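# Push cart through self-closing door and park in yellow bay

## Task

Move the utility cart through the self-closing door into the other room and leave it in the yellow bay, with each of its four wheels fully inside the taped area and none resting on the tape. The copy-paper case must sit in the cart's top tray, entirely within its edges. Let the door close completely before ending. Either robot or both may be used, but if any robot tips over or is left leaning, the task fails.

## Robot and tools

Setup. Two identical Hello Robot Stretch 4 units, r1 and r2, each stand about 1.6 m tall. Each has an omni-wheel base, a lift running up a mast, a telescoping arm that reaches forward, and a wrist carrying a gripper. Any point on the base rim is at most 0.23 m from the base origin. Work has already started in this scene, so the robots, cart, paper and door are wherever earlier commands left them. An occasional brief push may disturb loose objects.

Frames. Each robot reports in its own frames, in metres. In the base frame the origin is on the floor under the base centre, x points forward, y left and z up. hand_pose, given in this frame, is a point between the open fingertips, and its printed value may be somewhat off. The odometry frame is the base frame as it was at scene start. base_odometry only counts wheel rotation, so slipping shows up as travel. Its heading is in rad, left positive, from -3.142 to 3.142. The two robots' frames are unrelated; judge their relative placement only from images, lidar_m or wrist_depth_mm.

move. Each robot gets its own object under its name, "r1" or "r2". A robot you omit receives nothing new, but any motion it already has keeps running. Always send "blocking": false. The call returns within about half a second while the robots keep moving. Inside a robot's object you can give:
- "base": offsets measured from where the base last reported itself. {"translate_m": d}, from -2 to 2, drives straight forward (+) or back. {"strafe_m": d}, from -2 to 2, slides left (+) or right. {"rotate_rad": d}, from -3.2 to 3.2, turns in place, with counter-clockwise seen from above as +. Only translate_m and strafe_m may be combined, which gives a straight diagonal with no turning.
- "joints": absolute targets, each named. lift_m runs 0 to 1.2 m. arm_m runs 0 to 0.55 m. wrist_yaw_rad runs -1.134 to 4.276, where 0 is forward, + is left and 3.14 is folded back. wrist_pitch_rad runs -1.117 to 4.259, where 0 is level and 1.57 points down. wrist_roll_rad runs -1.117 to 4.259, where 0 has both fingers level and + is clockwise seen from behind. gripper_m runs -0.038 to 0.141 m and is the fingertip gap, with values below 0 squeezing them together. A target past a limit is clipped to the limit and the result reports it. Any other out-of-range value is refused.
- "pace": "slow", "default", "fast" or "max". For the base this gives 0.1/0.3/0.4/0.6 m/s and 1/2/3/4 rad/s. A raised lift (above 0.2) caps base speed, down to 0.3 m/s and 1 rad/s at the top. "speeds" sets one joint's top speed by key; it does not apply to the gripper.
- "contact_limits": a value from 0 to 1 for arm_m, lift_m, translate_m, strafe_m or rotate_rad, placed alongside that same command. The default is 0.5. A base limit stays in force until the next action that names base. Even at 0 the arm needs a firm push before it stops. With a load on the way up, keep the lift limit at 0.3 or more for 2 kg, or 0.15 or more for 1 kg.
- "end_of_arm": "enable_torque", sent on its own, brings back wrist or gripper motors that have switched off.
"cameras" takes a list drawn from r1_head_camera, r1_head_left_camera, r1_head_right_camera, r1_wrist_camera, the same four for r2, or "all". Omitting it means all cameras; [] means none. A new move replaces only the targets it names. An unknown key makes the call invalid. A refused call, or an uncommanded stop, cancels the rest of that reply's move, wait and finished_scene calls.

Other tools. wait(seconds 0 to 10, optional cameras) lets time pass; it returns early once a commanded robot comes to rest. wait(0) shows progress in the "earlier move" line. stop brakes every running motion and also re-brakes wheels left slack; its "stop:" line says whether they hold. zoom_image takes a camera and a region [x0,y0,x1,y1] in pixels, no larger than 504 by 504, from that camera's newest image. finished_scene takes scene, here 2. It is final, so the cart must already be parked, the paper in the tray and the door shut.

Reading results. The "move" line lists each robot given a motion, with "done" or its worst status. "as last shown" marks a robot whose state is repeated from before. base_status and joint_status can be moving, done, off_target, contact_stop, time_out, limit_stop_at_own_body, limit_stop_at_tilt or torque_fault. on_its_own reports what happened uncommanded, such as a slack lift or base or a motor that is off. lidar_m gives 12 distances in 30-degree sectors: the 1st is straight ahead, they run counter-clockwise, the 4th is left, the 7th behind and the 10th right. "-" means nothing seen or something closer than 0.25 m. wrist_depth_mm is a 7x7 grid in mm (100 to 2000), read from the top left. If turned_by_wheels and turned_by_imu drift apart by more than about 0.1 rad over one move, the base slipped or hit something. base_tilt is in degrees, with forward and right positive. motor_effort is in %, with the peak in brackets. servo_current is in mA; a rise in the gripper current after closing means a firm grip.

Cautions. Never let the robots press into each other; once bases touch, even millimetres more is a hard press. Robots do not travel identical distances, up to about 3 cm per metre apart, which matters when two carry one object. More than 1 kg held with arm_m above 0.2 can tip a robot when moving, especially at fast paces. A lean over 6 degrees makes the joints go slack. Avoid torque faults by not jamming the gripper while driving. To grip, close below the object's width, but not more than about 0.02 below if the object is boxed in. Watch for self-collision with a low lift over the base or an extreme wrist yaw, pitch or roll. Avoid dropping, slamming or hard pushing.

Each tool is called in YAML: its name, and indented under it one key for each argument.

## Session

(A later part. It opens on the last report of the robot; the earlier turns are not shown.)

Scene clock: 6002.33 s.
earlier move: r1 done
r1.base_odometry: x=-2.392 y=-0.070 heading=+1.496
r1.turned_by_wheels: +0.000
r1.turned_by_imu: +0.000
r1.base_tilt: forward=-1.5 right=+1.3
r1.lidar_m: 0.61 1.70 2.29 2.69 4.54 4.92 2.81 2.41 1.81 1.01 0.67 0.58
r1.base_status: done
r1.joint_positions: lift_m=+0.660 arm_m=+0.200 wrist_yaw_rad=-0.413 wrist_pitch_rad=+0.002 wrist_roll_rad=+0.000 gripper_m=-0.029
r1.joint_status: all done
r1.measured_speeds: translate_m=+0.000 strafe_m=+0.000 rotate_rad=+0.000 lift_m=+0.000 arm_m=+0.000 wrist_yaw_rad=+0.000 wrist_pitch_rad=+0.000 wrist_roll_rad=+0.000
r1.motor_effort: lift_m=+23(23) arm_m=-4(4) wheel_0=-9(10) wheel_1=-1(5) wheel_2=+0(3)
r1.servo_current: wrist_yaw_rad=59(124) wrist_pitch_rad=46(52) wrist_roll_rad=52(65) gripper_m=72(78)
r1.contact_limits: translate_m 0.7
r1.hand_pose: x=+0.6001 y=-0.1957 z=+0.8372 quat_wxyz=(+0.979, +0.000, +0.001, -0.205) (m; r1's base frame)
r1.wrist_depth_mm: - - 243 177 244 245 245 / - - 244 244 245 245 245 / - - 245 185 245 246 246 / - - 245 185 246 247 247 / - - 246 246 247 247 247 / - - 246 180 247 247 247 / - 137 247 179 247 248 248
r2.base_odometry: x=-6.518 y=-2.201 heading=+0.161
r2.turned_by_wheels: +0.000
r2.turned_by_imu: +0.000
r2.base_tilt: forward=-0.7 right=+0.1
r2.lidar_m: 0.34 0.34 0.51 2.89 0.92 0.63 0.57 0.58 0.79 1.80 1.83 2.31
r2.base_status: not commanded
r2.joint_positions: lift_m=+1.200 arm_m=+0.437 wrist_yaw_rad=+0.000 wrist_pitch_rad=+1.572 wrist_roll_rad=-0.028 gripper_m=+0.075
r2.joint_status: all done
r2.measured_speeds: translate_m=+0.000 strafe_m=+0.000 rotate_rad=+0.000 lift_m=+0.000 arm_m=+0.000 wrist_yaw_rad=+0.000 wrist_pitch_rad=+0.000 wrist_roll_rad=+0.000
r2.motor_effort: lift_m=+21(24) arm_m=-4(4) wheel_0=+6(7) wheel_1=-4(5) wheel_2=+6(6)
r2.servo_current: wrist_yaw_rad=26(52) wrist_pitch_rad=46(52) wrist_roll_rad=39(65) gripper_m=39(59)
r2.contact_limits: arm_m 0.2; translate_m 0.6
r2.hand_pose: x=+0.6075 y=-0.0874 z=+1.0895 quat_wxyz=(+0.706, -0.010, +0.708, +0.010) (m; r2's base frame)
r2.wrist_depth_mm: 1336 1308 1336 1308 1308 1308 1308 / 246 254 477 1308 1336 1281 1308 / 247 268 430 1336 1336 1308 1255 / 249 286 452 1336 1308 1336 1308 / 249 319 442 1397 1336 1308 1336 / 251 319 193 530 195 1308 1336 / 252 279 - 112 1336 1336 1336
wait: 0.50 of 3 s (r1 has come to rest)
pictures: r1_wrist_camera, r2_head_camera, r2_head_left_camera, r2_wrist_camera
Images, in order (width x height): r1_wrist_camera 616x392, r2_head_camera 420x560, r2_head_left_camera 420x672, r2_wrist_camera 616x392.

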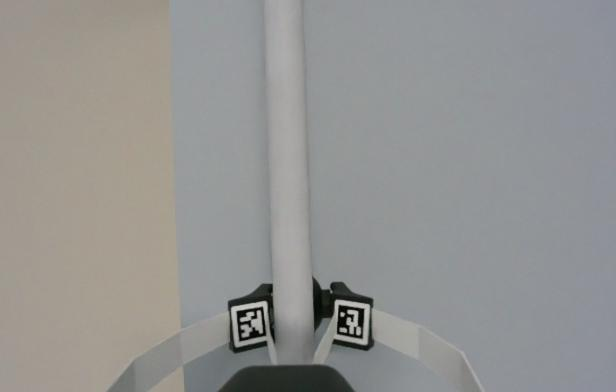

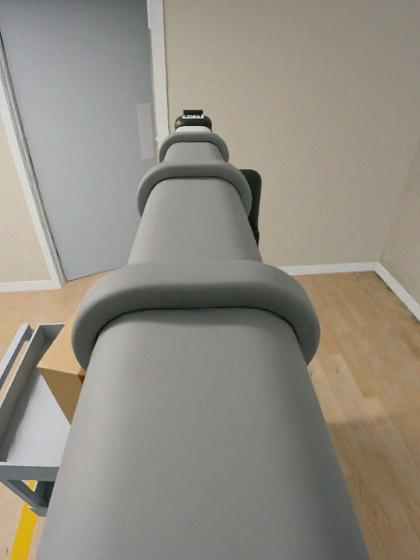

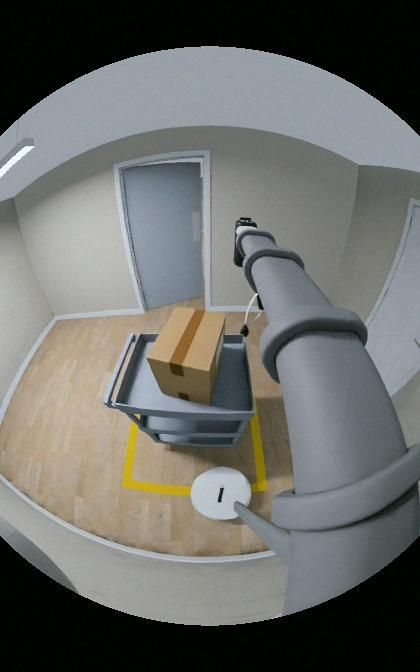

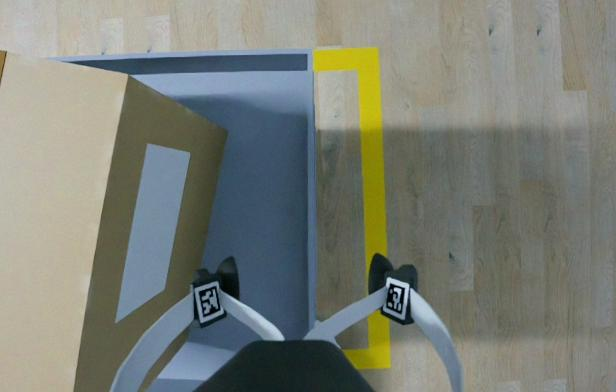

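move:
  blocking: false
  cameras: ["r1_head_camera", "r1_wrist_camera", "r2_head_left_camera", "r2_wrist_camera"]

Scene clock: 6026.23 s.
r1.base_odometry: x=-2.392 y=-0.070 heading=+1.496
r1.turned_by_wheels: +0.000
r1.turned_by_imu: +0.000
r1.base_tilt: forward=-1.5 right=+1.3
r1.lidar_m: 0.62 1.71 2.30 2.67 4.55 4.92 2.82 2.43 1.85 1.01 0.70 0.55
r1.base_status: done
r1.joint_positions: lift_m=+0.660 arm_m=+0.200 wrist_yaw_rad=-0.413 wrist_pitch_rad=+0.002 wrist_roll_rad=+0.000 gripper_m=-0.029
r1.joint_status: all done
r1.measured_speeds: translate_m=+0.000 strafe_m=+0.000 rotate_rad=+0.000 lift_m=+0.000 arm_m=+0.000 wrist_yaw_rad=+0.000 wrist_pitch_rad=+0.000 wrist_roll_rad=+0.000
r1.motor_effort: lift_m=+23(23) arm_m=-4(4) wheel_0=-9(10) wheel_1=-1(5) wheel_2=+0(3)
r1.servo_current: wrist_yaw_rad=78(124) wrist_pitch_rad=39(52) wrist_roll_rad=46(65) gripper_m=72(78)
r1.contact_limits: translate_m 0.7
r1.hand_pose: x=+0.6001 y=-0.1957 z=+0.8372 quat_wxyz=(+0.979, +0.000, +0.001, -0.205) (m; r1's base frame)
r1.wrist_depth_mm: - - 244 177 244 244 245 / - - 243 244 245 245 245 / - - 245 184 245 246 246 / - - 245 184 246 246 247 / - - 246 245 246 247 247 / - - 246 180 248 247 248 / - 137 247 180 247 248 248
r2.base_odometry: x=-6.518 y=-2.201 heading=+0.161
r2.turned_by_wheels: +0.000
r2.turned_by_imu: +0.000
r2.base_tilt: forward=-0.6 right=+0.1
r2.lidar_m: 0.33 0.34 0.50 2.88 0.90 0.61 0.56 0.60 0.79 1.78 1.83 2.32
r2.base_status: not commanded
r2.joint_positions: lift_m=+1.200 arm_m=+0.437 wrist_yaw_rad=+0.000 wrist_pitch_rad=+1.572 wrist_roll_rad=-0.028 gripper_m=+0.075
r2.joint_status: all done
r2.measured_speeds: translate_m=+0.000 strafe_m=+0.000 rotate_rad=+0.000 lift_m=+0.000 arm_m=+0.000 wrist_yaw_rad=+0.000 wrist_pitch_rad=+0.000 wrist_roll_rad=+0.000
r2.motor_effort: lift_m=+21(24) arm_m=-4(4) wheel_0=+6(7) wheel_1=-4(5) wheel_2=+6(6)
r2.servo_current: wrist_yaw_rad=52(52) wrist_pitch_rad=46(52) wrist_roll_rad=46(65) gripper_m=52(59)
r2.contact_limits: arm_m 0.2; translate_m 0.6
r2.hand_pose: x=+0.6075 y=-0.0874 z=+1.0895 quat_wxyz=(+0.706, -0.010, +0.708, +0.010) (m; r2's base frame)
r2.wrist_depth_mm: 1366 1336 1336 1308 1255 1308 1281 / 245 254 477 1336 1308 1281 1308 / 246 268 430 1366 1336 1308 1281 / 247 286 449 1366 1336 1336 1308 / 249 319 445 1366 1308 1336 1308 / 251 320 192 525 195 1336 1336 / 253 281 - 112 1336 1336 1336
pictures: r1_head_camera, r1_wrist_camera, r2_head_left_camera, r2_wrist_camera
Images, in order (width x height): r1_head_camera 420x560, r1_wrist_camera 616x392, r2_head_left_camera 420x672, r2_wrist_camera 616x392.

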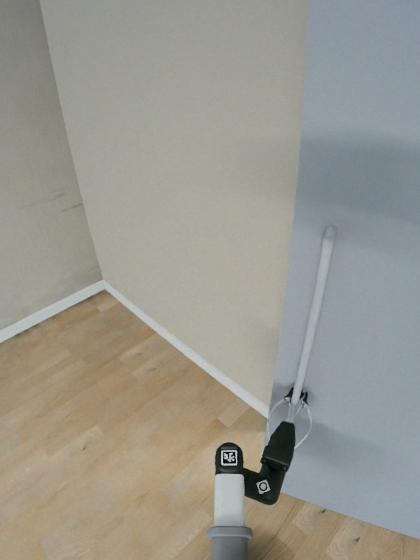

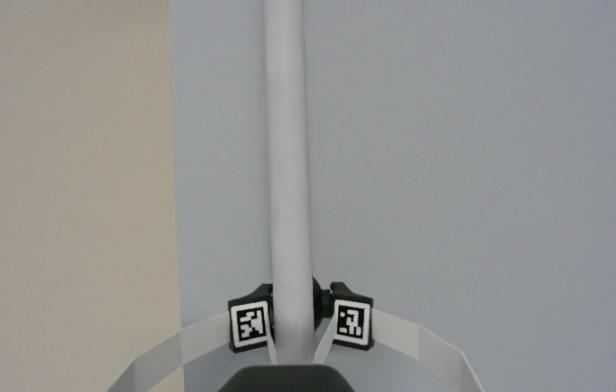

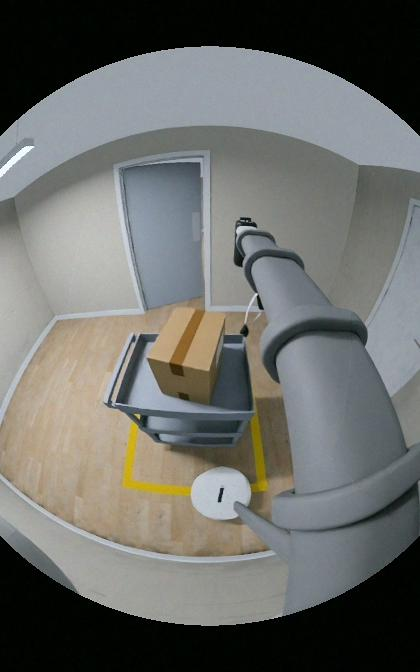

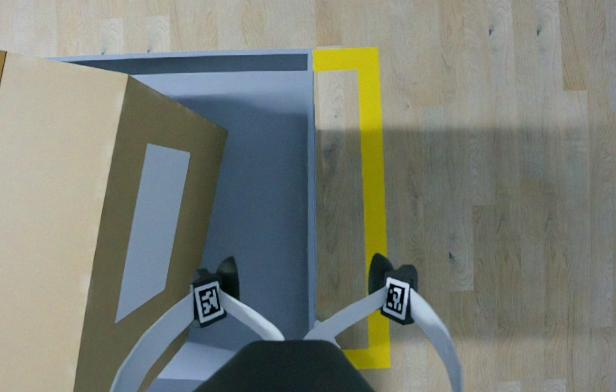

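move:
  r1: {"base": {"translate_m": 0.1749, "strafe_m": -0.0309}, "joints": {"wrist_yaw_rad": -0.609}, "speeds": {"wrist_yaw_rad": 0.08}, "pace": "slow", "contact_limits": {"translate_m": 0.7}}
  r2: {"joints": {"arm_m": 0.1}, "pace": "default"}
  blocking: false
  cameras: []

wait:
  seconds: 6
  cameras: []

wait:
  seconds: 4
  cameras: ["r1_head_camera", "r1_wrist_camera", "r2_head_left_camera", "r2_head_camera", "r2_wrist_camera"]

zoom_image:
  camera: "r2_head_left_camera"
  region: [80, 270, 300, 520]

Scene clock: 6049.03 s.
move: r1 moving; r2 moving
r1.base_odometry: x=-2.389 y=-0.057 heading=+1.496
r1.turned_by_wheels: +0.000
r1.turned_by_imu: -0.001
r1.base_tilt: forward=-1.5 right=+1.3
r1.lidar_m: 0.61 1.70 2.31 2.63 4.56 4.92 2.85 2.42 1.82 0.96 0.66 0.54
r1.base_status: translate_m moving; strafe_m moving
r1.joint_positions: lift_m=+0.660 arm_m=+0.200 wrist_yaw_rad=-0.441 wrist_pitch_rad=+0.002 wrist_roll_rad=+0.000 gripper_m=-0.029
r1.joint_status: wrist_yaw_rad moving
r1.measured_speeds: translate_m=+0.048 strafe_m=-0.008 rotate_rad=+0.000 lift_m=+0.000 arm_m=+0.000 wrist_yaw_rad=-0.070 wrist_pitch_rad=+0.000 wrist_roll_rad=+0.000
r1.motor_effort: lift_m=+23(23) arm_m=-4(4) wheel_0=-5(9) wheel_1=+0(2) wheel_2=-2(4)
r1.servo_current: wrist_yaw_rad=98(98) wrist_pitch_rad=52(52) wrist_roll_rad=46(59) gripper_m=65(78)
r1.contact_limits: translate_m 0.7
r1.hand_pose: x=+0.5943 y=-0.2023 z=+0.8372 quat_wxyz=(+0.976, +0.000, +0.001, -0.219) (m; r1's base frame)
r1.wrist_depth_mm: - - 242 179 245 246 246 / - - 243 245 245 247 247 / - - 244 245 246 246 247 / - - 245 246 247 248 248 / - - 245 246 248 248 249 / - - 245 183 247 248 250 / - 140 246 179 249 250 250
r2.base_odometry: x=-6.518 y=-2.201 heading=+0.161
r2.turned_by_wheels: +0.000
r2.turned_by_imu: +0.000
r2.base_tilt: forward=-0.6 right=+0.1
r2.lidar_m: 0.32 0.34 0.51 2.90 0.92 0.61 0.56 0.60 0.78 1.80 1.81 2.33
r2.base_status: not commanded
r2.joint_positions: lift_m=+1.200 arm_m=+0.386 wrist_yaw_rad=+0.000 wrist_pitch_rad=+1.572 wrist_roll_rad=-0.028 gripper_m=+0.075
r2.joint_status: arm_m moving
r2.measured_speeds: translate_m=+0.000 strafe_m=+0.000 rotate_rad=+0.000 lift_m=+0.000 arm_m=-0.195 wrist_yaw_rad=+0.000 wrist_pitch_rad=+0.000 wrist_roll_rad=+0.000
r2.motor_effort: lift_m=+21(22) arm_m=-8(11) wheel_0=+6(7) wheel_1=-4(4) wheel_2=+6(6)
r2.servo_current: wrist_yaw_rad=33(52) wrist_pitch_rad=39(52) wrist_roll_rad=46(52) gripper_m=46(52)
r2.contact_limits: translate_m 0.6
r2.hand_pose: x=+0.5568 y=-0.0874 z=+1.0895 quat_wxyz=(+0.706, -0.010, +0.708, +0.010) (m; r2's base frame)
r2.wrist_depth_mm: 244 243 473 517 1336 1336 1281 / 246 265 389 1336 1336 1336 1336 / 247 279 449 1336 1308 1308 1308 / 248 301 466 1308 1336 1308 1308 / 249 329 466 1336 1366 1366 1308 / 251 340 192 530 195 1336 1336 / 253 296 - 112 1336 1336 1336
pictures: none
No camera images: "cameras" was empty.

Scene clock: 6050.67 s.
earlier move: r1 moving; r2 done
r1.base_odometry: x=-2.353 y=+0.083 heading=+1.496
r1.turned_by_wheels: +0.000
r1.turned_by_imu: -0.001
r1.base_tilt: forward=-1.6 right=+1.3
r1.lidar_m: 0.84 1.44 2.21 2.56 4.39 5.03 3.01 2.51 1.55 0.82 0.61 0.50
r1.base_status: translate_m moving; strafe_m moving
r1.joint_positions: lift_m=+0.660 arm_m=+0.200 wrist_yaw_rad=-0.578 wrist_pitch_rad=+0.002 wrist_roll_rad=+0.000 gripper_m=-0.029
r1.joint_status: wrist_yaw_rad moving
r1.measured_speeds: translate_m=+0.063 strafe_m=-0.009 rotate_rad=+0.003 lift_m=+0.000 arm_m=+0.000 wrist_yaw_rad=-0.135 wrist_pitch_rad=+0.000 wrist_roll_rad=+0.000
r1.motor_effort: lift_m=+23(23) arm_m=-4(4) wheel_0=-7(9) wheel_1=-1(3) wheel_2=+1(4)
r1.servo_current: wrist_yaw_rad=46(124) wrist_pitch_rad=46(52) wrist_roll_rad=46(72) gripper_m=72(78)
r1.contact_limits: translate_m 0.7
r1.hand_pose: x=+0.5648 y=-0.2308 z=+0.8372 quat_wxyz=(+0.959, +0.000, +0.001, -0.285) (m; r1's base frame)
r1.wrist_depth_mm: - - 243 178 243 245 245 / - - 244 244 246 245 245 / - - 244 245 246 246 246 / - - 245 245 246 247 247 / - - 245 185 246 247 247 / - - 245 182 247 247 249 / - 139 246 180 248 248 249
r2.base_odometry: x=-6.518 y=-2.201 heading=+0.161
r2.turned_by_wheels: +0.000
r2.turned_by_imu: +0.000
r2.base_tilt: forward=-0.7 right=+0.1
r2.lidar_m: 0.33 0.37 0.49 2.89 0.87 0.61 0.57 0.57 0.78 1.79 1.82 2.28
r2.base_status: not commanded
r2.joint_positions: lift_m=+1.200 arm_m=+0.100 wrist_yaw_rad=+0.000 wrist_pitch_rad=+1.572 wrist_roll_rad=-0.028 gripper_m=+0.075
r2.joint_status: all done
r2.measured_speeds: translate_m=+0.000 strafe_m=+0.000 rotate_rad=+0.000 lift_m=+0.000 arm_m=+0.000 wrist_yaw_rad=+0.000 wrist_pitch_rad=+0.000 wrist_roll_rad=+0.000
r2.motor_effort: lift_m=+21(22) arm_m=-7(12) wheel_0=+6(7) wheel_1=-4(5) wheel_2=+6(6)
r2.servo_current: wrist_yaw_rad=33(59) wrist_pitch_rad=39(52) wrist_roll_rad=52(59) gripper_m=52(59)
r2.contact_limits: translate_m 0.6
r2.hand_pose: x=+0.2707 y=-0.0874 z=+1.0895 quat_wxyz=(+0.706, -0.010, +0.708, +0.010) (m; r2's base frame)
r2.wrist_depth_mm: 268 349 492 521 1308 1281 1281 / 407 415 504 1336 1308 1281 1308 / - - - 1336 1336 1308 1336 / 1397 1366 1366 1336 1336 1308 1308 / 1397 1366 1397 1098 1336 1336 1366 / 1366 1366 196 1138 195 1308 1308 / 1366 1397 1366 112 1397 1336 1308
wait: 1.63 of 6 s (r2 has come to rest)
pictures: none
No camera images: "cameras" was empty.

Scene clock: 6051.57 s.
earlier move: r1 done
r1.base_odometry: x=-2.348 y=+0.103 heading=+1.496
r1.turned_by_wheels: +0.000
r1.turned_by_imu: -0.001
r1.base_tilt: forward=-1.6 right=+1.3
r1.lidar_m: 0.84 1.42 2.23 2.55 4.32 5.06 2.97 2.52 1.54 0.81 0.60 0.51
r1.base_status: done
r1.joint_positions: lift_m=+0.660 arm_m=+0.200 wrist_yaw_rad=-0.600 wrist_pitch_rad=+0.002 wrist_roll_rad=+0.000 gripper_m=-0.029
r1.joint_status: all done
r1.measured_speeds: translate_m=+0.000 strafe_m=+0.000 rotate_rad=+0.000 lift_m=+0.000 arm_m=+0.000 wrist_yaw_rad=+0.000 wrist_pitch_rad=+0.000 wrist_roll_rad=+0.000
r1.motor_effort: lift_m=+23(23) arm_m=-4(4) wheel_0=-9(10) wheel_1=+0(3) wheel_2=+0(4)
r1.servo_current: wrist_yaw_rad=72(124) wrist_pitch_rad=46(52) wrist_roll_rad=46(72) gripper_m=78(78)
r1.contact_limits: translate_m 0.7
r1.hand_pose: x=+0.5595 y=-0.2350 z=+0.8372 quat_wxyz=(+0.955, +0.000, +0.001, -0.296) (m; r1's base frame)
r1.wrist_depth_mm: - - 242 178 244 246 246 / - - 244 245 245 246 246 / - - 245 245 246 246 247 / - - 244 246 246 247 248 / - - 246 185 246 247 248 / - - 246 183 248 248 248 / - 139 247 180 248 248 250
r2.base_odometry: x=-6.518 y=-2.201 heading=+0.161
r2.turned_by_wheels: +0.000
r2.turned_by_imu: +0.000
r2.base_tilt: forward=-0.7 right=+0.1
r2.lidar_m: 0.34 0.36 0.50 2.89 0.87 0.63 0.55 0.61 0.76 1.79 1.82 2.31
r2.base_status: not commanded
r2.joint_positions: lift_m=+1.200 arm_m=+0.100 wrist_yaw_rad=+0.000 wrist_pitch_rad=+1.572 wrist_roll_rad=-0.028 gripper_m=+0.075
r2.joint_status: all done
r2.measured_speeds: translate_m=+0.000 strafe_m=+0.000 rotate_rad=+0.000 lift_m=+0.000 arm_m=+0.000 wrist_yaw_rad=+0.000 wrist_pitch_rad=+0.000 wrist_roll_rad=+0.000
r2.motor_effort: lift_m=+21(22) arm_m=-7(12) wheel_0=+6(7) wheel_1=-4(5) wheel_2=+5(6)
r2.servo_current: wrist_yaw_rad=39(65) wrist_pitch_rad=39(52) wrist_roll_rad=46(59) gripper_m=46(59)
r2.contact_limits: translate_m 0.6
r2.hand_pose: x=+0.2707 y=-0.0874 z=+1.0895 quat_wxyz=(+0.706, -0.010, +0.708, +0.010) (m; r2's base frame)
r2.wrist_depth_mm: 268 351 488 517 1336 1308 1308 / 407 415 512 1308 1308 1308 1255 / - - - 1308 1308 1308 1308 / 1397 1336 1366 1336 1308 1308 1308 / 1366 1336 1366 1118 1366 1366 1336 / 1397 1397 196 1138 195 1336 1308 / 1397 1366 1366 112 1336 1366 1308
wait: 0.90 of 4 s (r1 has come to rest)
pictures: r1_head_camera, r1_wrist_camera, r2_head_camera, r2_head_left_camera, r2_wrist_camera
Images, in order (width x height): r1_head_camera 420x560, r1_wrist_camera 616x392, r2_head_camera 420x560, r2_head_left_camera 420x672, r2_wrist_camera 616x392.

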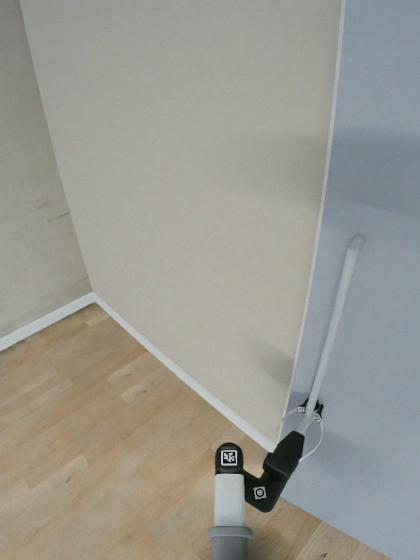

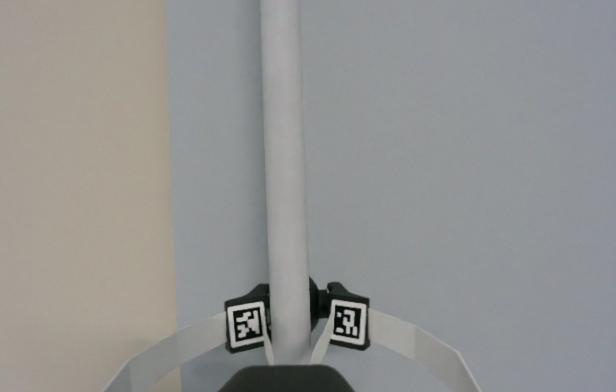

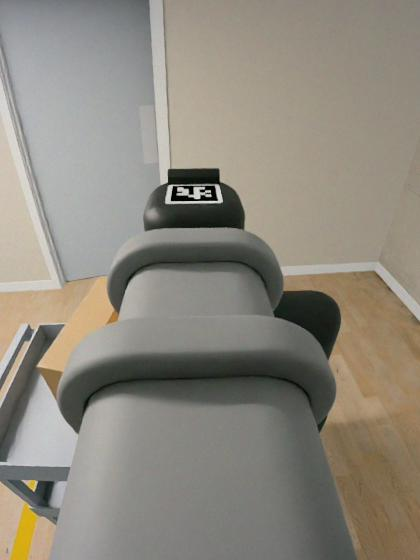

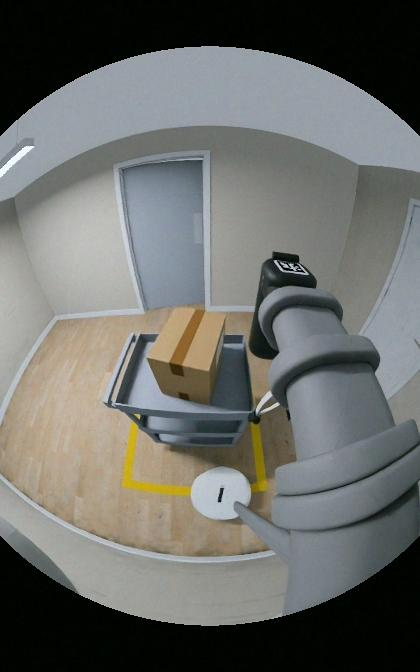

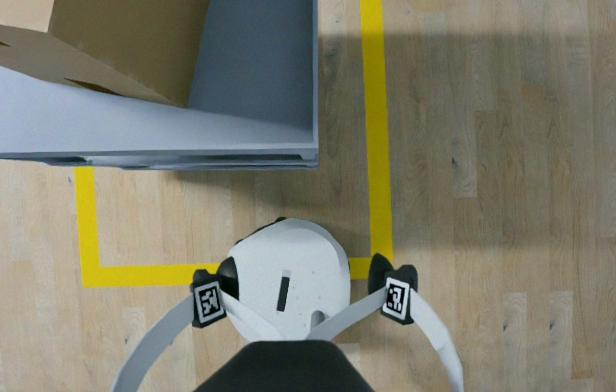

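Scaled by 2.016 from the camera's 420x672 image, which has a finer 600x960 frame.

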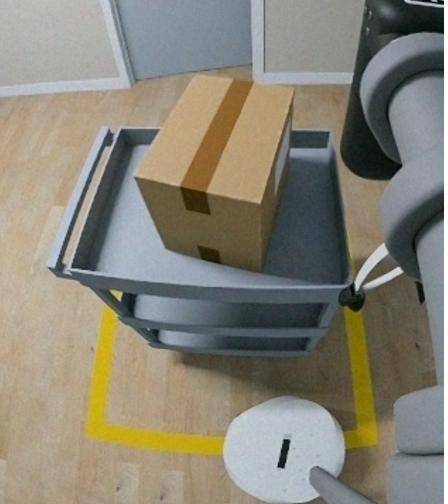

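move:
  r1: {"base": {"translate_m": 0.076, "strafe_m": -0.025}, "joints": {"wrist_yaw_rad": -0.685}, "speeds": {"wrist_yaw_rad": 0.08}, "pace": "slow", "contact_limits": {"translate_m": 0.6}}
  r2: {"base": {"strafe_m": 0.3}, "joints": {"arm_m": 0.5}, "pace": "default", "contact_limits": {"arm_m": 0.2}}
  blocking: false
  cameras: []

wait:
  seconds: 5
  cameras: []

wait:
  seconds: 2
  cameras: ["r1_head_camera", "r1_wrist_camera", "r2_head_left_camera", "r2_wrist_camera"]

Scene clock: 6128.83 s.
move: r1 moving; r2 moving
r1.base_odometry: x=-2.343 y=+0.115 heading=+1.496
r1.turned_by_wheels: +0.000
r1.turned_by_imu: +0.000
r1.base_tilt: forward=-1.6 right=+1.3
r1.lidar_m: 0.80 1.38 2.19 2.54 4.32 5.07 3.00 2.51 1.49 0.80 0.60 0.55
r1.base_status: translate_m moving; strafe_m moving
r1.joint_positions: lift_m=+0.660 arm_m=+0.200 wrist_yaw_rad=-0.632 wrist_pitch_rad=+0.002 wrist_roll_rad=+0.000 gripper_m=-0.029
r1.joint_status: wrist_yaw_rad moving
r1.measured_speeds: translate_m=+0.049 strafe_m=-0.016 rotate_rad=+0.002 lift_m=+0.000 arm_m=+0.000 wrist_yaw_rad=-0.091 wrist_pitch_rad=+0.000 wrist_roll_rad=+0.000
r1.motor_effort: lift_m=+23(23) arm_m=-4(4) wheel_0=+2(8) wheel_1=+2(3) wheel_2=-3(3)
r1.servo_current: wrist_yaw_rad=72(91) wrist_pitch_rad=33(46) wrist_roll_rad=46(59) gripper_m=72(78)
r1.contact_limits: translate_m 0.6
r1.hand_pose: x=+0.5520 y=-0.2409 z=+0.8372 quat_wxyz=(+0.950, +0.000, +0.001, -0.311) (m; r1's base frame)
r1.wrist_depth_mm: - - 242 243 246 247 248 / - - 243 244 246 247 248 / - - 243 244 246 248 250 / - - 244 245 247 249 250 / - - 244 246 248 250 251 / - - 210 180 248 250 251 / - 141 246 178 248 251 252
r2.base_odometry: x=-6.524 y=-2.166 heading=+0.161
r2.turned_by_wheels: +0.000
r2.turned_by_imu: +0.001
r2.base_tilt: forward=-0.7 right=+0.1
r2.lidar_m: 0.32 0.36 0.49 2.86 0.90 0.61 0.56 0.59 0.78 1.81 1.84 0.35
r2.base_status: strafe_m moving
r2.joint_positions: lift_m=+1.200 arm_m=+0.151 wrist_yaw_rad=+0.000 wrist_pitch_rad=+1.572 wrist_roll_rad=-0.028 gripper_m=+0.075
r2.joint_status: arm_m moving
r2.measured_speeds: translate_m=-0.001 strafe_m=+0.138 rotate_rad=+0.005 lift_m=+0.000 arm_m=+0.195 wrist_yaw_rad=+0.000 wrist_pitch_rad=+0.000 wrist_roll_rad=+0.000
r2.motor_effort: lift_m=+21(21) arm_m=+5(11) wheel_0=-11(14) wheel_1=+12(12) wheel_2=+0(5)
r2.servo_current: wrist_yaw_rad=39(52) wrist_pitch_rad=39(46) wrist_roll_rad=46(52) gripper_m=52(59)
r2.contact_limits: arm_m 0.2
r2.hand_pose: x=+0.3210 y=-0.0874 z=+1.0895 quat_wxyz=(+0.706, -0.010, +0.708, +0.010) (m; r2's base frame)
r2.wrist_depth_mm: 244 285 445 517 1281 1308 1308 / 247 310 452 - 1308 1336 1281 / - - - - 1336 1308 1308 / 1366 1366 1336 1336 1336 1336 1308 / 1366 1336 1397 1118 1366 1281 1308 / 1366 1366 196 1138 196 1366 1336 / 1366 1336 1366 112 1308 1336 1336
pictures: none
No camera images: "cameras" was empty.

Scene clock: 6130.37 s.
earlier move: r1 done; r2 moving
r1.base_odometry: x=-2.317 y=+0.177 heading=+1.495
r1.turned_by_wheels: -0.001
r1.turned_by_imu: -0.001
r1.base_tilt: forward=-1.6 right=+1.3
r1.lidar_m: 0.73 1.28 2.18 2.54 4.27 5.12 3.02 2.55 1.36 0.76 0.56 0.52
r1.base_status: done
r1.joint_positions: lift_m=+0.660 arm_m=+0.200 wrist_yaw_rad=-0.681 wrist_pitch_rad=+0.002 wrist_roll_rad=+0.000 gripper_m=-0.029
r1.joint_status: all done
r1.measured_speeds: translate_m=+0.000 strafe_m=+0.000 rotate_rad=+0.000 lift_m=+0.000 arm_m=+0.000 wrist_yaw_rad=+0.000 wrist_pitch_rad=+0.000 wrist_roll_rad=+0.000
r1.motor_effort: lift_m=+23(23) arm_m=-4(4) wheel_0=-10(10) wheel_1=+1(6) wheel_2=+0(4)
r1.servo_current: wrist_yaw_rad=39(98) wrist_pitch_rad=39(52) wrist_roll_rad=39(65) gripper_m=65(78)
r1.contact_limits: translate_m 0.6
r1.hand_pose: x=+0.5400 y=-0.2495 z=+0.8372 quat_wxyz=(+0.943, +0.000, +0.001, -0.334) (m; r1's base frame)
r1.wrist_depth_mm: 349 327 243 179 244 244 244 / 349 343 244 245 244 245 245 / 351 343 244 245 245 246 247 / 351 345 245 246 245 246 247 / 353 347 245 245 246 247 246 / 357 347 245 183 247 248 248 / 355 349 246 179 248 248 249
r2.base_odometry: x=-6.566 y=-1.905 heading=+0.161
r2.turned_by_wheels: +0.000
r2.turned_by_imu: +0.000
r2.base_tilt: forward=-0.7 right=+0.0
r2.lidar_m: 0.33 0.34 2.74 2.60 0.93 0.65 0.58 0.60 0.80 1.94 0.53 0.35
r2.base_status: strafe_m moving
r2.joint_positions: lift_m=+1.200 arm_m=+0.500 wrist_yaw_rad=+0.000 wrist_pitch_rad=+1.572 wrist_roll_rad=-0.029 gripper_m=+0.075
r2.joint_status: arm_m moving
r2.measured_speeds: translate_m=+0.000 strafe_m=+0.006 rotate_rad=-0.003 lift_m=+0.000 arm_m=+0.000 wrist_yaw_rad=+0.000 wrist_pitch_rad=+0.000 wrist_roll_rad=+0.000
r2.motor_effort: lift_m=+20(21) arm_m=+3(13) wheel_0=-1(14) wheel_1=+2(13) wheel_2=-1(5)
r2.servo_current: wrist_yaw_rad=46(59) wrist_pitch_rad=46(46) wrist_roll_rad=39(59) gripper_m=52(59)
r2.contact_limits: arm_m 0.2
r2.hand_pose: x=+0.6702 y=-0.0874 z=+1.0896 quat_wxyz=(+0.706, -0.010, +0.708, +0.010) (m; r2's base frame)
r2.wrist_depth_mm: 1336 1336 1336 1308 1336 1308 1308 / 1366 1336 1336 1308 1336 1308 1336 / 466 - 243 242 242 517 1308 / 469 - 246 245 241 241 240 / 469 - 247 245 243 242 241 / 484 - 197 246 196 245 1336 / 477 130 250 112 246 244 1336
wait: 1.53 of 5 s (r1 has come to rest)
pictures: none
No camera images: "cameras" was empty.

Scene clock: 6130.67 s.
earlier move: r2 done
r1.base_odometry: x=-2.317 y=+0.177 heading=+1.495
r1.turned_by_wheels: +0.000
r1.turned_by_imu: +0.000
r1.base_tilt: forward=-1.6 right=+1.3
r1.lidar_m: 0.73 1.28 2.17 2.53 4.25 5.11 3.03 2.57 1.37 0.74 0.56 0.54
r1.base_status: done
r1.joint_positions: lift_m=+0.660 arm_m=+0.200 wrist_yaw_rad=-0.681 wrist_pitch_rad=+0.002 wrist_roll_rad=+0.000 gripper_m=-0.029
r1.joint_status: all done
r1.measured_speeds: translate_m=+0.000 strafe_m=+0.000 rotate_rad=+0.000 lift_m=+0.000 arm_m=+0.000 wrist_yaw_rad=+0.000 wrist_pitch_rad=+0.000 wrist_roll_rad=+0.000
r1.motor_effort: lift_m=+23(23) arm_m=-4(4) wheel_0=-9(10) wheel_1=+1(6) wheel_2=+0(4)
r1.servo_current: wrist_yaw_rad=59(98) wrist_pitch_rad=46(52) wrist_roll_rad=33(65) gripper_m=72(78)
r1.contact_limits: translate_m 0.6
r1.hand_pose: x=+0.5400 y=-0.2495 z=+0.8372 quat_wxyz=(+0.943, +0.000, +0.001, -0.334) (m; r1's base frame)
r1.wrist_depth_mm: 349 327 244 179 244 244 245 / 349 342 243 244 245 245 246 / 351 343 244 244 246 246 246 / 353 345 244 245 246 246 247 / 353 343 246 246 246 247 247 / 355 347 245 183 247 247 248 / 355 347 247 179 248 248 248
r2.base_odometry: x=-6.566 y=-1.905 heading=+0.161
r2.turned_by_wheels: +0.000
r2.turned_by_imu: +0.000
r2.base_tilt: forward=-0.6 right=+0.1
r2.lidar_m: 0.32 0.35 2.76 2.59 0.92 0.64 0.59 0.63 0.81 1.96 0.52 0.34
r2.base_status: done
r2.joint_positions: lift_m=+1.200 arm_m=+0.500 wrist_yaw_rad=+0.000 wrist_pitch_rad=+1.572 wrist_roll_rad=-0.029 gripper_m=+0.075
r2.joint_status: all done
r2.measured_speeds: translate_m=+0.000 strafe_m=+0.000 rotate_rad=+0.000 lift_m=+0.000 arm_m=+0.000 wrist_yaw_rad=+0.000 wrist_pitch_rad=+0.000 wrist_roll_rad=+0.000
r2.motor_effort: lift_m=+20(21) arm_m=+8(13) wheel_0=-2(14) wheel_1=+2(13) wheel_2=+0(5)
r2.servo_current: wrist_yaw_rad=39(59) wrist_pitch_rad=39(46) wrist_roll_rad=52(59) gripper_m=52(59)
r2.contact_limits: arm_m 0.2
r2.hand_pose: x=+0.6702 y=-0.0874 z=+1.0896 quat_wxyz=(+0.706, -0.010, +0.708, +0.010) (m; r2's base frame)
r2.wrist_depth_mm: 1336 1336 1308 1336 1308 1281 1308 / 1366 1366 1366 1336 1336 1308 1308 / 473 - 243 242 241 517 1308 / 469 - 245 244 242 241 240 / 473 - 246 244 243 242 242 / 480 - 197 247 196 244 1366 / 484 130 250 112 247 244 1336
wait: 0.30 of 2 s (r2 has come to rest)
pictures: r1_head_camera, r1_wrist_camera, r2_head_left_camera, r2_wrist_camera
Images, in order (width x height): r1_head_camera 420x560, r1_wrist_camera 616x392, r2_head_left_camera 420x672, r2_wrist_camera 616x392.

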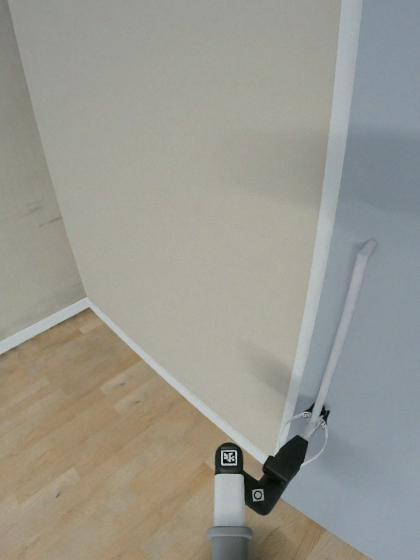

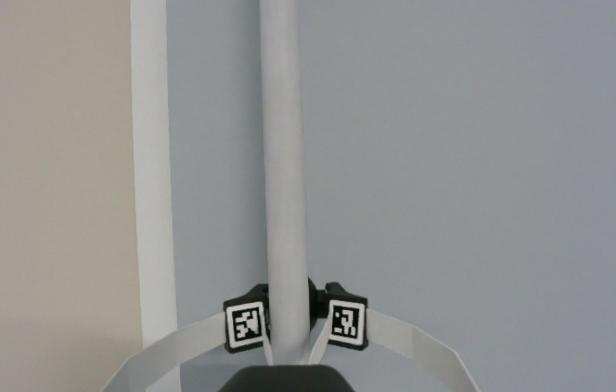

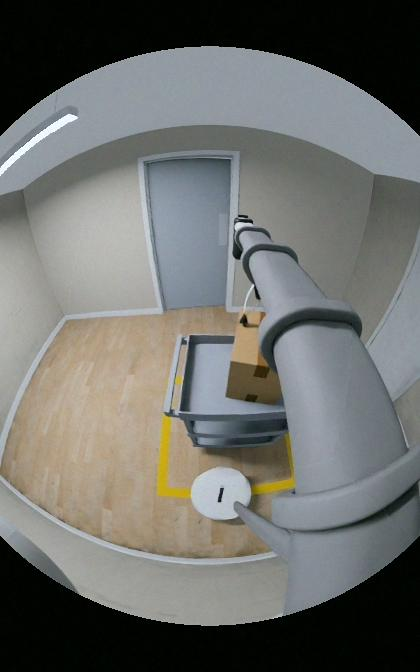

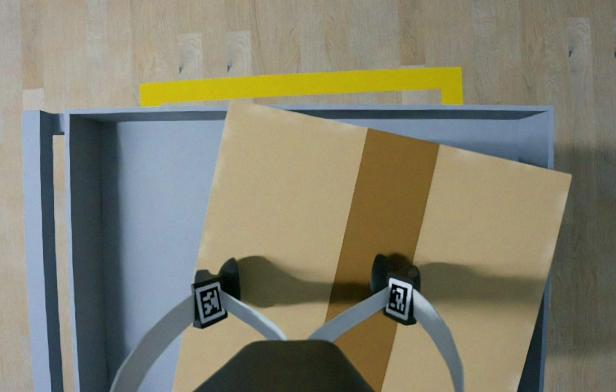

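move:
  r1: {"base": {"translate_m": 0.0521, "strafe_m": -0.0205}, "joints": {"wrist_yaw_rad": -0.743}, "speeds": {"wrist_yaw_rad": 0.08}, "pace": "slow", "contact_limits": {"translate_m": 0.5}}
  r2: {"joints": {"arm_m": 0.1}, "pace": "default"}
  blocking: false
  cameras: []

wait:
  seconds: 5
  cameras: []

wait:
  seconds: 2
  cameras: ["r1_head_camera", "r1_wrist_camera", "r2_head_left_camera"]

zoom_image:
  camera: "r2_head_left_camera"
  region: [120, 140, 270, 330]

Scene clock: 6165.10 s.
move: r1 moving; r2 moving
r1.base_odometry: x=-2.311 y=+0.189 heading=+1.495
r1.turned_by_wheels: +0.000
r1.turned_by_imu: +0.000
r1.base_tilt: forward=-1.6 right=+1.3
r1.lidar_m: 0.73 1.26 2.18 2.51 4.26 5.14 3.03 2.58 1.35 0.68 0.56 0.52
r1.base_status: translate_m moving; strafe_m moving
r1.joint_positions: lift_m=+0.660 arm_m=+0.200 wrist_yaw_rad=-0.707 wrist_pitch_rad=+0.002 wrist_roll_rad=+0.000 gripper_m=-0.029
r1.joint_status: wrist_yaw_rad moving
r1.measured_speeds: translate_m=+0.048 strafe_m=-0.019 rotate_rad=+0.001 lift_m=+0.000 arm_m=+0.000 wrist_yaw_rad=-0.097 wrist_pitch_rad=+0.000 wrist_roll_rad=+0.000
r1.motor_effort: lift_m=+23(23) arm_m=-4(4) wheel_0=+4(8) wheel_1=+3(3) wheel_2=-4(4)
r1.servo_current: wrist_yaw_rad=65(104) wrist_pitch_rad=52(52) wrist_roll_rad=39(65) gripper_m=72(72)
r1.contact_limits: translate_m 0.5
r1.hand_pose: x=+0.5334 y=-0.2538 z=+0.8372 quat_wxyz=(+0.938, +0.000, +0.001, -0.346) (m; r1's base frame)
r1.wrist_depth_mm: 336 315 242 243 244 246 247 / 338 319 242 244 245 246 247 / 338 319 243 244 246 246 247 / 338 320 243 246 246 247 249 / 340 320 244 245 246 248 249 / 342 322 244 182 247 248 250 / 342 322 246 182 248 251 251
r2.base_odometry: x=-6.566 y=-1.905 heading=+0.161
r2.turned_by_wheels: +0.000
r2.turned_by_imu: +0.001
r2.base_tilt: forward=-0.7 right=+0.1
r2.lidar_m: 0.34 0.35 2.78 2.59 0.91 0.62 0.57 0.60 0.80 1.96 0.50 0.35
r2.base_status: not commanded
r2.joint_positions: lift_m=+1.200 arm_m=+0.449 wrist_yaw_rad=+0.000 wrist_pitch_rad=+1.572 wrist_roll_rad=-0.029 gripper_m=+0.075
r2.joint_status: arm_m moving
r2.measured_speeds: translate_m=+0.000 strafe_m=+0.000 rotate_rad=+0.000 lift_m=+0.000 arm_m=-0.195 wrist_yaw_rad=+0.000 wrist_pitch_rad=+0.000 wrist_roll_rad=+0.000
r2.motor_effort: lift_m=+20(20) arm_m=-8(12) wheel_0=-3(3) wheel_1=+2(2) wheel_2=+0(0)
r2.servo_current: wrist_yaw_rad=46(52) wrist_pitch_rad=33(46) wrist_roll_rad=46(59) gripper_m=52(59)
r2.hand_pose: x=+0.6201 y=-0.0874 z=+1.0896 quat_wxyz=(+0.707, -0.010, +0.707, +0.010) (m; r2's base frame)
r2.wrist_depth_mm: 1336 1336 1336 1336 1308 1308 1308 / 1366 1336 244 244 242 459 1281 / 462 - 245 243 241 242 239 / 466 - 247 245 243 242 242 / 480 - 247 246 245 241 1308 / 477 508 198 247 196 243 1336 / 473 144 249 112 246 244 1336
pictures: none
No camera images: "cameras" was empty.

Scene clock: 6166.33 s.
earlier move: r1 done; r2 moving
r1.base_odometry: x=-2.293 y=+0.227 heading=+1.494
r1.turned_by_wheels: -0.001
r1.turned_by_imu: -0.001
r1.base_tilt: forward=-1.5 right=+1.3
r1.lidar_m: 0.70 1.20 2.16 2.48 4.22 5.19 3.08 2.58 1.29 0.69 0.56 0.52
r1.base_status: done
r1.joint_positions: lift_m=+0.660 arm_m=+0.200 wrist_yaw_rad=-0.737 wrist_pitch_rad=+0.002 wrist_roll_rad=+0.000 gripper_m=-0.029
r1.joint_status: all done
r1.measured_speeds: translate_m=+0.000 strafe_m=+0.000 rotate_rad=+0.000 lift_m=+0.000 arm_m=+0.000 wrist_yaw_rad=+0.000 wrist_pitch_rad=+0.000 wrist_roll_rad=+0.000
r1.motor_effort: lift_m=+23(23) arm_m=-4(4) wheel_0=-9(10) wheel_1=-1(5) wheel_2=-1(5)
r1.servo_current: wrist_yaw_rad=59(104) wrist_pitch_rad=39(52) wrist_roll_rad=46(65) gripper_m=72(78)
r1.contact_limits: translate_m 0.5
r1.hand_pose: x=+0.5258 y=-0.2585 z=+0.8372 quat_wxyz=(+0.933, +0.000, +0.001, -0.360) (m; r1's base frame)
r1.wrist_depth_mm: 286 271 243 179 244 245 245 / 287 272 244 244 245 245 245 / 289 271 244 245 246 246 246 / 290 273 246 245 246 246 247 / 290 273 246 247 247 247 247 / 290 273 245 183 246 248 248 / 291 276 247 179 247 247 248
r2.base_odometry: x=-6.566 y=-1.905 heading=+0.161
r2.turned_by_wheels: +0.000
r2.turned_by_imu: +0.000
r2.base_tilt: forward=-0.7 right=+0.1
r2.lidar_m: 0.33 0.35 2.73 2.58 0.93 0.62 0.58 0.60 0.79 1.94 0.50 0.34
r2.base_status: not commanded
r2.joint_positions: lift_m=+1.200 arm_m=+0.114 wrist_yaw_rad=+0.000 wrist_pitch_rad=+1.572 wrist_roll_rad=-0.029 gripper_m=+0.075
r2.joint_status: arm_m moving
r2.measured_speeds: translate_m=+0.000 strafe_m=+0.000 rotate_rad=+0.000 lift_m=+0.000 arm_m=-0.112 wrist_yaw_rad=+0.000 wrist_pitch_rad=+0.000 wrist_roll_rad=+0.000
r2.motor_effort: lift_m=+20(20) arm_m=-9(12) wheel_0=-3(3) wheel_1=+2(2) wheel_2=+0(0)
r2.servo_current: wrist_yaw_rad=52(52) wrist_pitch_rad=39(46) wrist_roll_rad=59(59) gripper_m=59(59)
r2.hand_pose: x=+0.2847 y=-0.0874 z=+1.0896 quat_wxyz=(+0.707, -0.010, +0.707, +0.010) (m; r2's base frame)
r2.wrist_depth_mm: 469 - 286 260 237 238 - / 480 - 421 399 342 512 1281 / 473 - - - - 517 1308 / 1397 1366 1366 1308 1336 1308 1308 / 1397 1366 1336 1138 1336 1281 1336 / 1397 1397 196 1138 195 1308 1336 / 1366 1397 1397 112 1336 1336 1336
wait: 1.23 of 5 s (r1 has come to rest)
pictures: none
No camera images: "cameras" was empty.

Scene clock: 6166.90 s.
earlier move: r2 done
r1.base_odometry: x=-2.293 y=+0.227 heading=+1.494
r1.turned_by_wheels: +0.000
r1.turned_by_imu: +0.000
r1.base_tilt: forward=-1.5 right=+1.3
r1.lidar_m: 0.70 1.19 2.15 2.47 4.20 5.17 3.05 2.58 1.27 0.67 0.54 0.53
r1.base_status: done
r1.joint_positions: lift_m=+0.660 arm_m=+0.200 wrist_yaw_rad=-0.737 wrist_pitch_rad=+0.002 wrist_roll_rad=+0.000 gripper_m=-0.029
r1.joint_status: all done
r1.measured_speeds: translate_m=+0.000 strafe_m=+0.000 rotate_rad=+0.000 lift_m=+0.000 arm_m=+0.000 wrist_yaw_rad=+0.000 wrist_pitch_rad=+0.000 wrist_roll_rad=+0.000
r1.motor_effort: lift_m=+23(23) arm_m=-4(4) wheel_0=-10(10) wheel_1=+0(5) wheel_2=-1(5)
r1.servo_current: wrist_yaw_rad=39(104) wrist_pitch_rad=39(52) wrist_roll_rad=39(65) gripper_m=72(78)
r1.contact_limits: translate_m 0.5
r1.hand_pose: x=+0.5258 y=-0.2585 z=+0.8372 quat_wxyz=(+0.933, +0.000, +0.001, -0.360) (m; r1's base frame)
r1.wrist_depth_mm: 286 271 243 179 244 245 244 / 286 271 244 244 245 245 245 / 287 272 244 244 246 245 246 / 287 273 245 245 246 246 247 / 290 273 245 246 246 246 247 / 290 274 246 183 247 247 248 / 291 274 246 179 248 248 248
r2.base_odometry: x=-6.566 y=-1.905 heading=+0.161
r2.turned_by_wheels: +0.000
r2.turned_by_imu: +0.000
r2.base_tilt: forward=-0.6 right=+0.1
r2.lidar_m: 0.32 0.36 2.77 2.59 0.93 0.61 0.59 0.61 0.79 1.93 0.52 0.35
r2.base_status: not commanded
r2.joint_positions: lift_m=+1.200 arm_m=+0.100 wrist_yaw_rad=+0.000 wrist_pitch_rad=+1.572 wrist_roll_rad=-0.029 gripper_m=+0.075
r2.joint_status: all done
r2.measured_speeds: translate_m=+0.000 strafe_m=+0.000 rotate_rad=+0.000 lift_m=+0.000 arm_m=+0.000 wrist_yaw_rad=+0.000 wrist_pitch_rad=+0.000 wrist_roll_rad=+0.000
r2.motor_effort: lift_m=+19(20) arm_m=-7(12) wheel_0=-3(3) wheel_1=+2(2) wheel_2=+0(0)
r2.servo_current: wrist_yaw_rad=39(52) wrist_pitch_rad=46(46) wrist_roll_rad=39(59) gripper_m=52(59)
r2.hand_pose: x=+0.2709 y=-0.0874 z=+1.0896 quat_wxyz=(+0.707, -0.010, +0.707, +0.010) (m; r2's base frame)
r2.wrist_depth_mm: 469 - 322 301 267 282 - / 477 - - 436 384 508 1281 / 1336 1336 - - - 517 1308 / 1336 1336 1336 1336 1366 1336 1308 / 1366 1366 1336 1118 1336 1308 1336 / 1397 1366 196 1118 195 1336 1336 / 1397 1366 1366 112 1336 1366 1308
wait: 0.57 of 2 s (r2 has come to rest)
pictures: r1_head_camera, r1_wrist_camera, r2_head_left_camera
Images, in order (width x height): r1_head_camera 420x560, r1_wrist_camera 616x392, r2_head_left_camera 420x672.

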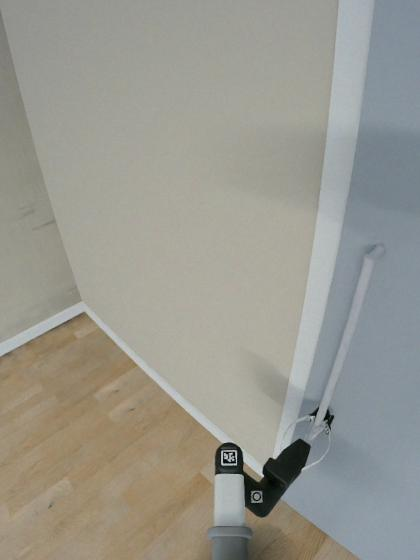

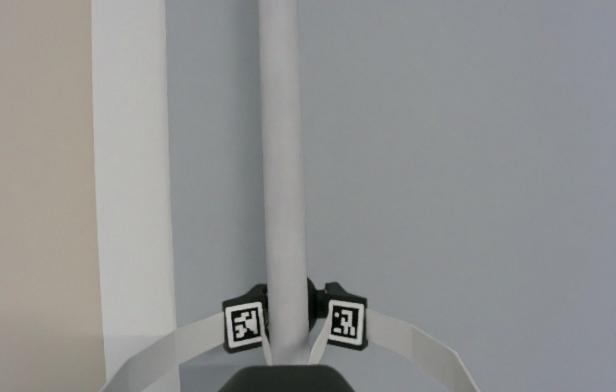

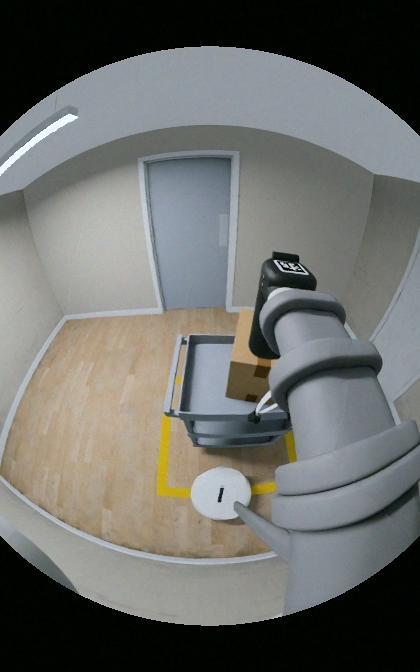

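Scaled by 2.653 from the camera's 420x672 image, which has a finer 600x960 frame.

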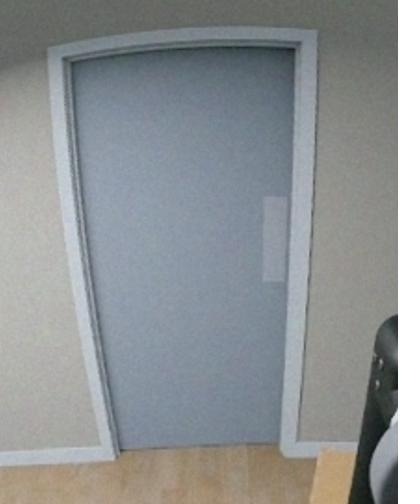

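move:
  r1: {"base": {"translate_m": 0.0274, "strafe_m": -0.0122}, "joints": {"wrist_yaw_rad": -0.773}, "speeds": {"wrist_yaw_rad": 0.08}, "pace": "slow", "contact_limits": {"translate_m": 0.4}}
  blocking: false
  cameras: []

wait:
  seconds: 3
  cameras: ["r1_head_camera", "r1_wrist_camera", "r2_head_left_camera"]

zoom_image:
  camera: "r2_head_left_camera"
  region: [120, 140, 270, 330]

Scene clock: 6179.17 s.
move: r1 moving
r1.base_odometry: x=-2.286 y=+0.239 heading=+1.494
r1.turned_by_wheels: +0.000
r1.turned_by_imu: +0.000
r1.base_tilt: forward=-1.5 right=+1.3
r1.lidar_m: 0.67 1.11 2.16 2.52 4.19 5.19 3.05 2.56 1.25 0.69 0.56 0.50
r1.base_status: translate_m moving; strafe_m moving
r1.joint_positions: lift_m=+0.660 arm_m=+0.200 wrist_yaw_rad=-0.761 wrist_pitch_rad=+0.002 wrist_roll_rad=+0.000 gripper_m=-0.029
r1.joint_status: wrist_yaw_rad moving
r1.measured_speeds: translate_m=+0.048 strafe_m=-0.021 rotate_rad=+0.000 lift_m=+0.000 arm_m=+0.000 wrist_yaw_rad=-0.050 wrist_pitch_rad=+0.000 wrist_roll_rad=+0.000
r1.motor_effort: lift_m=+23(23) arm_m=-4(4) wheel_0=+2(10) wheel_1=+2(2) wheel_2=-4(5)
r1.servo_current: wrist_yaw_rad=72(98) wrist_pitch_rad=46(52) wrist_roll_rad=52(59) gripper_m=72(78)
r1.contact_limits: translate_m 0.4
r1.hand_pose: x=+0.5194 y=-0.2622 z=+0.8372 quat_wxyz=(+0.928, +0.000, +0.001, -0.372) (m; r1's base frame)
r1.wrist_depth_mm: 274 260 241 243 245 246 246 / 274 260 242 244 245 246 247 / 276 262 243 245 245 246 248 / 276 262 243 244 246 247 248 / 276 263 245 246 247 248 249 / 277 263 210 181 248 248 249 / 278 150 245 178 247 249 250
r2.base_odometry: x=-6.566 y=-1.905 heading=+0.161
r2.turned_by_wheels: +0.000
r2.turned_by_imu: +0.000
r2.base_tilt: forward=-0.7 right=+0.1
r2.lidar_m: 0.33 0.35 2.77 2.57 0.92 0.63 0.58 0.62 0.80 1.93 0.51 0.36
r2.base_status: not commanded
r2.joint_positions: lift_m=+1.200 arm_m=+0.100 wrist_yaw_rad=+0.000 wrist_pitch_rad=+1.572 wrist_roll_rad=-0.029 gripper_m=+0.075
r2.joint_status: not commanded
r2.measured_speeds: translate_m=+0.000 strafe_m=+0.000 rotate_rad=+0.000 lift_m=+0.000 arm_m=+0.000 wrist_yaw_rad=+0.000 wrist_pitch_rad=+0.000 wrist_roll_rad=+0.000
r2.motor_effort: lift_m=+20(20) arm_m=-7(8) wheel_0=-2(3) wheel_1=+1(2) wheel_2=+0(0)
r2.servo_current: wrist_yaw_rad=52(59) wrist_pitch_rad=39(46) wrist_roll_rad=39(59) gripper_m=52(52)
r2.hand_pose: x=+0.2709 y=-0.0874 z=+1.0896 quat_wxyz=(+0.707, -0.010, +0.707, +0.010) (m; r2's base frame)
r2.wrist_depth_mm: 462 - 322 301 267 281 - / 477 - - 439 387 512 1281 / 1308 1366 - - - 512 1308 / 1336 1336 1336 1336 1308 1336 1308 / 1366 1366 1366 1118 1308 1366 1308 / 1366 1366 196 1138 195 1336 1308 / 1366 1397 1366 112 1308 1366 1366
pictures: none
No camera images: "cameras" was empty.

Scene clock: 6180.00 s.
earlier move: r1 done
r1.base_odometry: x=-2.278 y=+0.254 heading=+1.493
r1.turned_by_wheels: -0.001
r1.turned_by_imu: -0.001
r1.base_tilt: forward=-1.6 right=+1.3
r1.lidar_m: 0.62 1.12 2.13 2.48 4.20 5.20 3.05 2.57 1.19 0.67 0.53 0.52
r1.base_status: done
r1.joint_positions: lift_m=+0.660 arm_m=+0.200 wrist_yaw_rad=-0.766 wrist_pitch_rad=+0.002 wrist_roll_rad=+0.000 gripper_m=-0.029
r1.joint_status: all done
r1.measured_speeds: translate_m=+0.000 strafe_m=+0.000 rotate_rad=+0.000 lift_m=+0.000 arm_m=+0.000 wrist_yaw_rad=+0.000 wrist_pitch_rad=+0.000 wrist_roll_rad=+0.000
r1.motor_effort: lift_m=+23(23) arm_m=-4(4) wheel_0=-10(10) wheel_1=+1(4) wheel_2=-1(5)
r1.servo_current: wrist_yaw_rad=59(98) wrist_pitch_rad=46(52) wrist_roll_rad=52(72) gripper_m=72(78)
r1.contact_limits: translate_m 0.4
r1.hand_pose: x=+0.5183 y=-0.2629 z=+0.8372 quat_wxyz=(+0.928, +0.000, +0.001, -0.374) (m; r1's base frame)
r1.wrist_depth_mm: 254 241 244 243 244 244 244 / 254 242 244 244 244 245 246 / 256 242 244 245 244 245 246 / 255 243 245 245 245 247 246 / 257 243 246 246 247 247 247 / 257 245 247 183 246 247 247 / 258 245 247 179 248 248 248
r2.base_odometry: x=-6.566 y=-1.905 heading=+0.161
r2.turned_by_wheels: +0.000
r2.turned_by_imu: +0.000
r2.base_tilt: forward=-0.7 right=+0.0
r2.lidar_m: 0.32 0.35 2.75 2.59 0.91 0.64 0.57 0.59 0.81 1.99 0.51 0.34
r2.base_status: not commanded
r2.joint_positions: lift_m=+1.200 arm_m=+0.100 wrist_yaw_rad=+0.000 wrist_pitch_rad=+1.572 wrist_roll_rad=-0.029 gripper_m=+0.075
r2.joint_status: not commanded
r2.measured_speeds: translate_m=+0.000 strafe_m=+0.000 rotate_rad=+0.000 lift_m=+0.000 arm_m=+0.000 wrist_yaw_rad=+0.000 wrist_pitch_rad=+0.000 wrist_roll_rad=+0.000
r2.motor_effort: lift_m=+20(20) arm_m=-7(8) wheel_0=-3(3) wheel_1=+2(2) wheel_2=+0(0)
r2.servo_current: wrist_yaw_rad=46(59) wrist_pitch_rad=39(46) wrist_roll_rad=52(59) gripper_m=52(59)
r2.hand_pose: x=+0.2709 y=-0.0874 z=+1.0896 quat_wxyz=(+0.707, -0.010, +0.707, +0.010) (m; r2's base frame)
r2.wrist_depth_mm: 469 - 319 300 268 282 - / 477 - - 439 384 512 1308 / 1336 1366 - - - 512 1281 / 1397 1366 1366 1366 1308 1281 1308 / 1366 1366 1366 1138 1308 1336 1308 / 1397 1397 196 1138 195 1336 1336 / 1397 1366 1366 112 1366 1366 1366
wait: 0.83 of 3 s (r1 has come to rest)
pictures: r1_head_camera, r1_wrist_camera, r2_head_left_camera
Images, in order (width x height): r1_head_camera 420x560, r1_wrist_camera 616x392, r2_head_left_camera 420x672.

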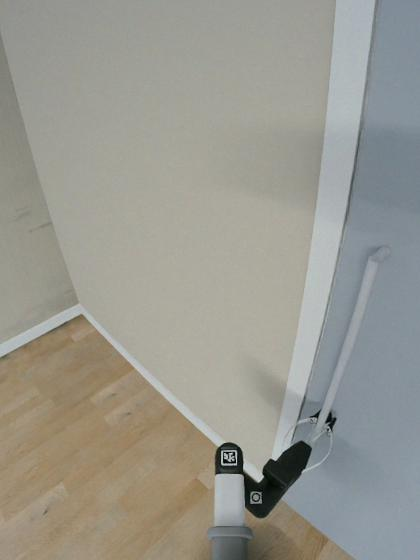

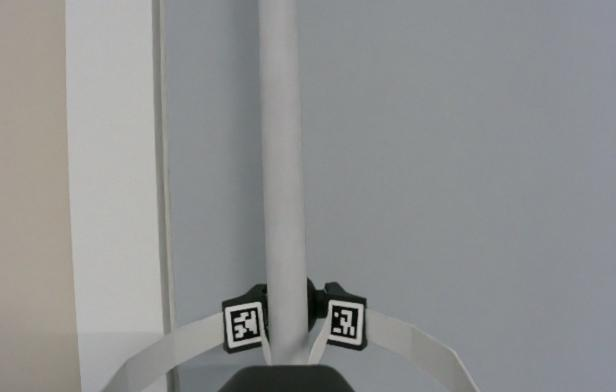

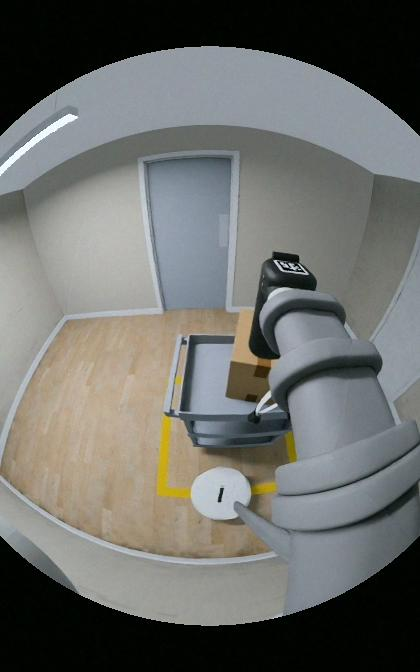

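Scaled by 2.653 from the camera's 420x672 image, which has a finer 600x960 frame.

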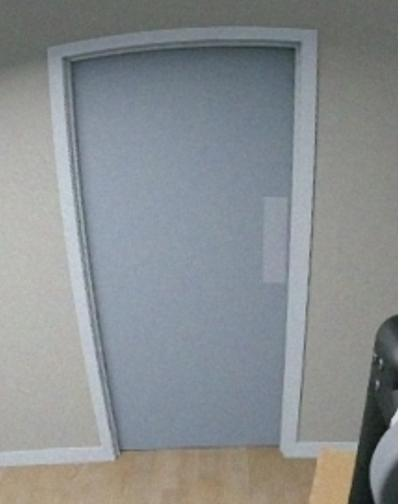

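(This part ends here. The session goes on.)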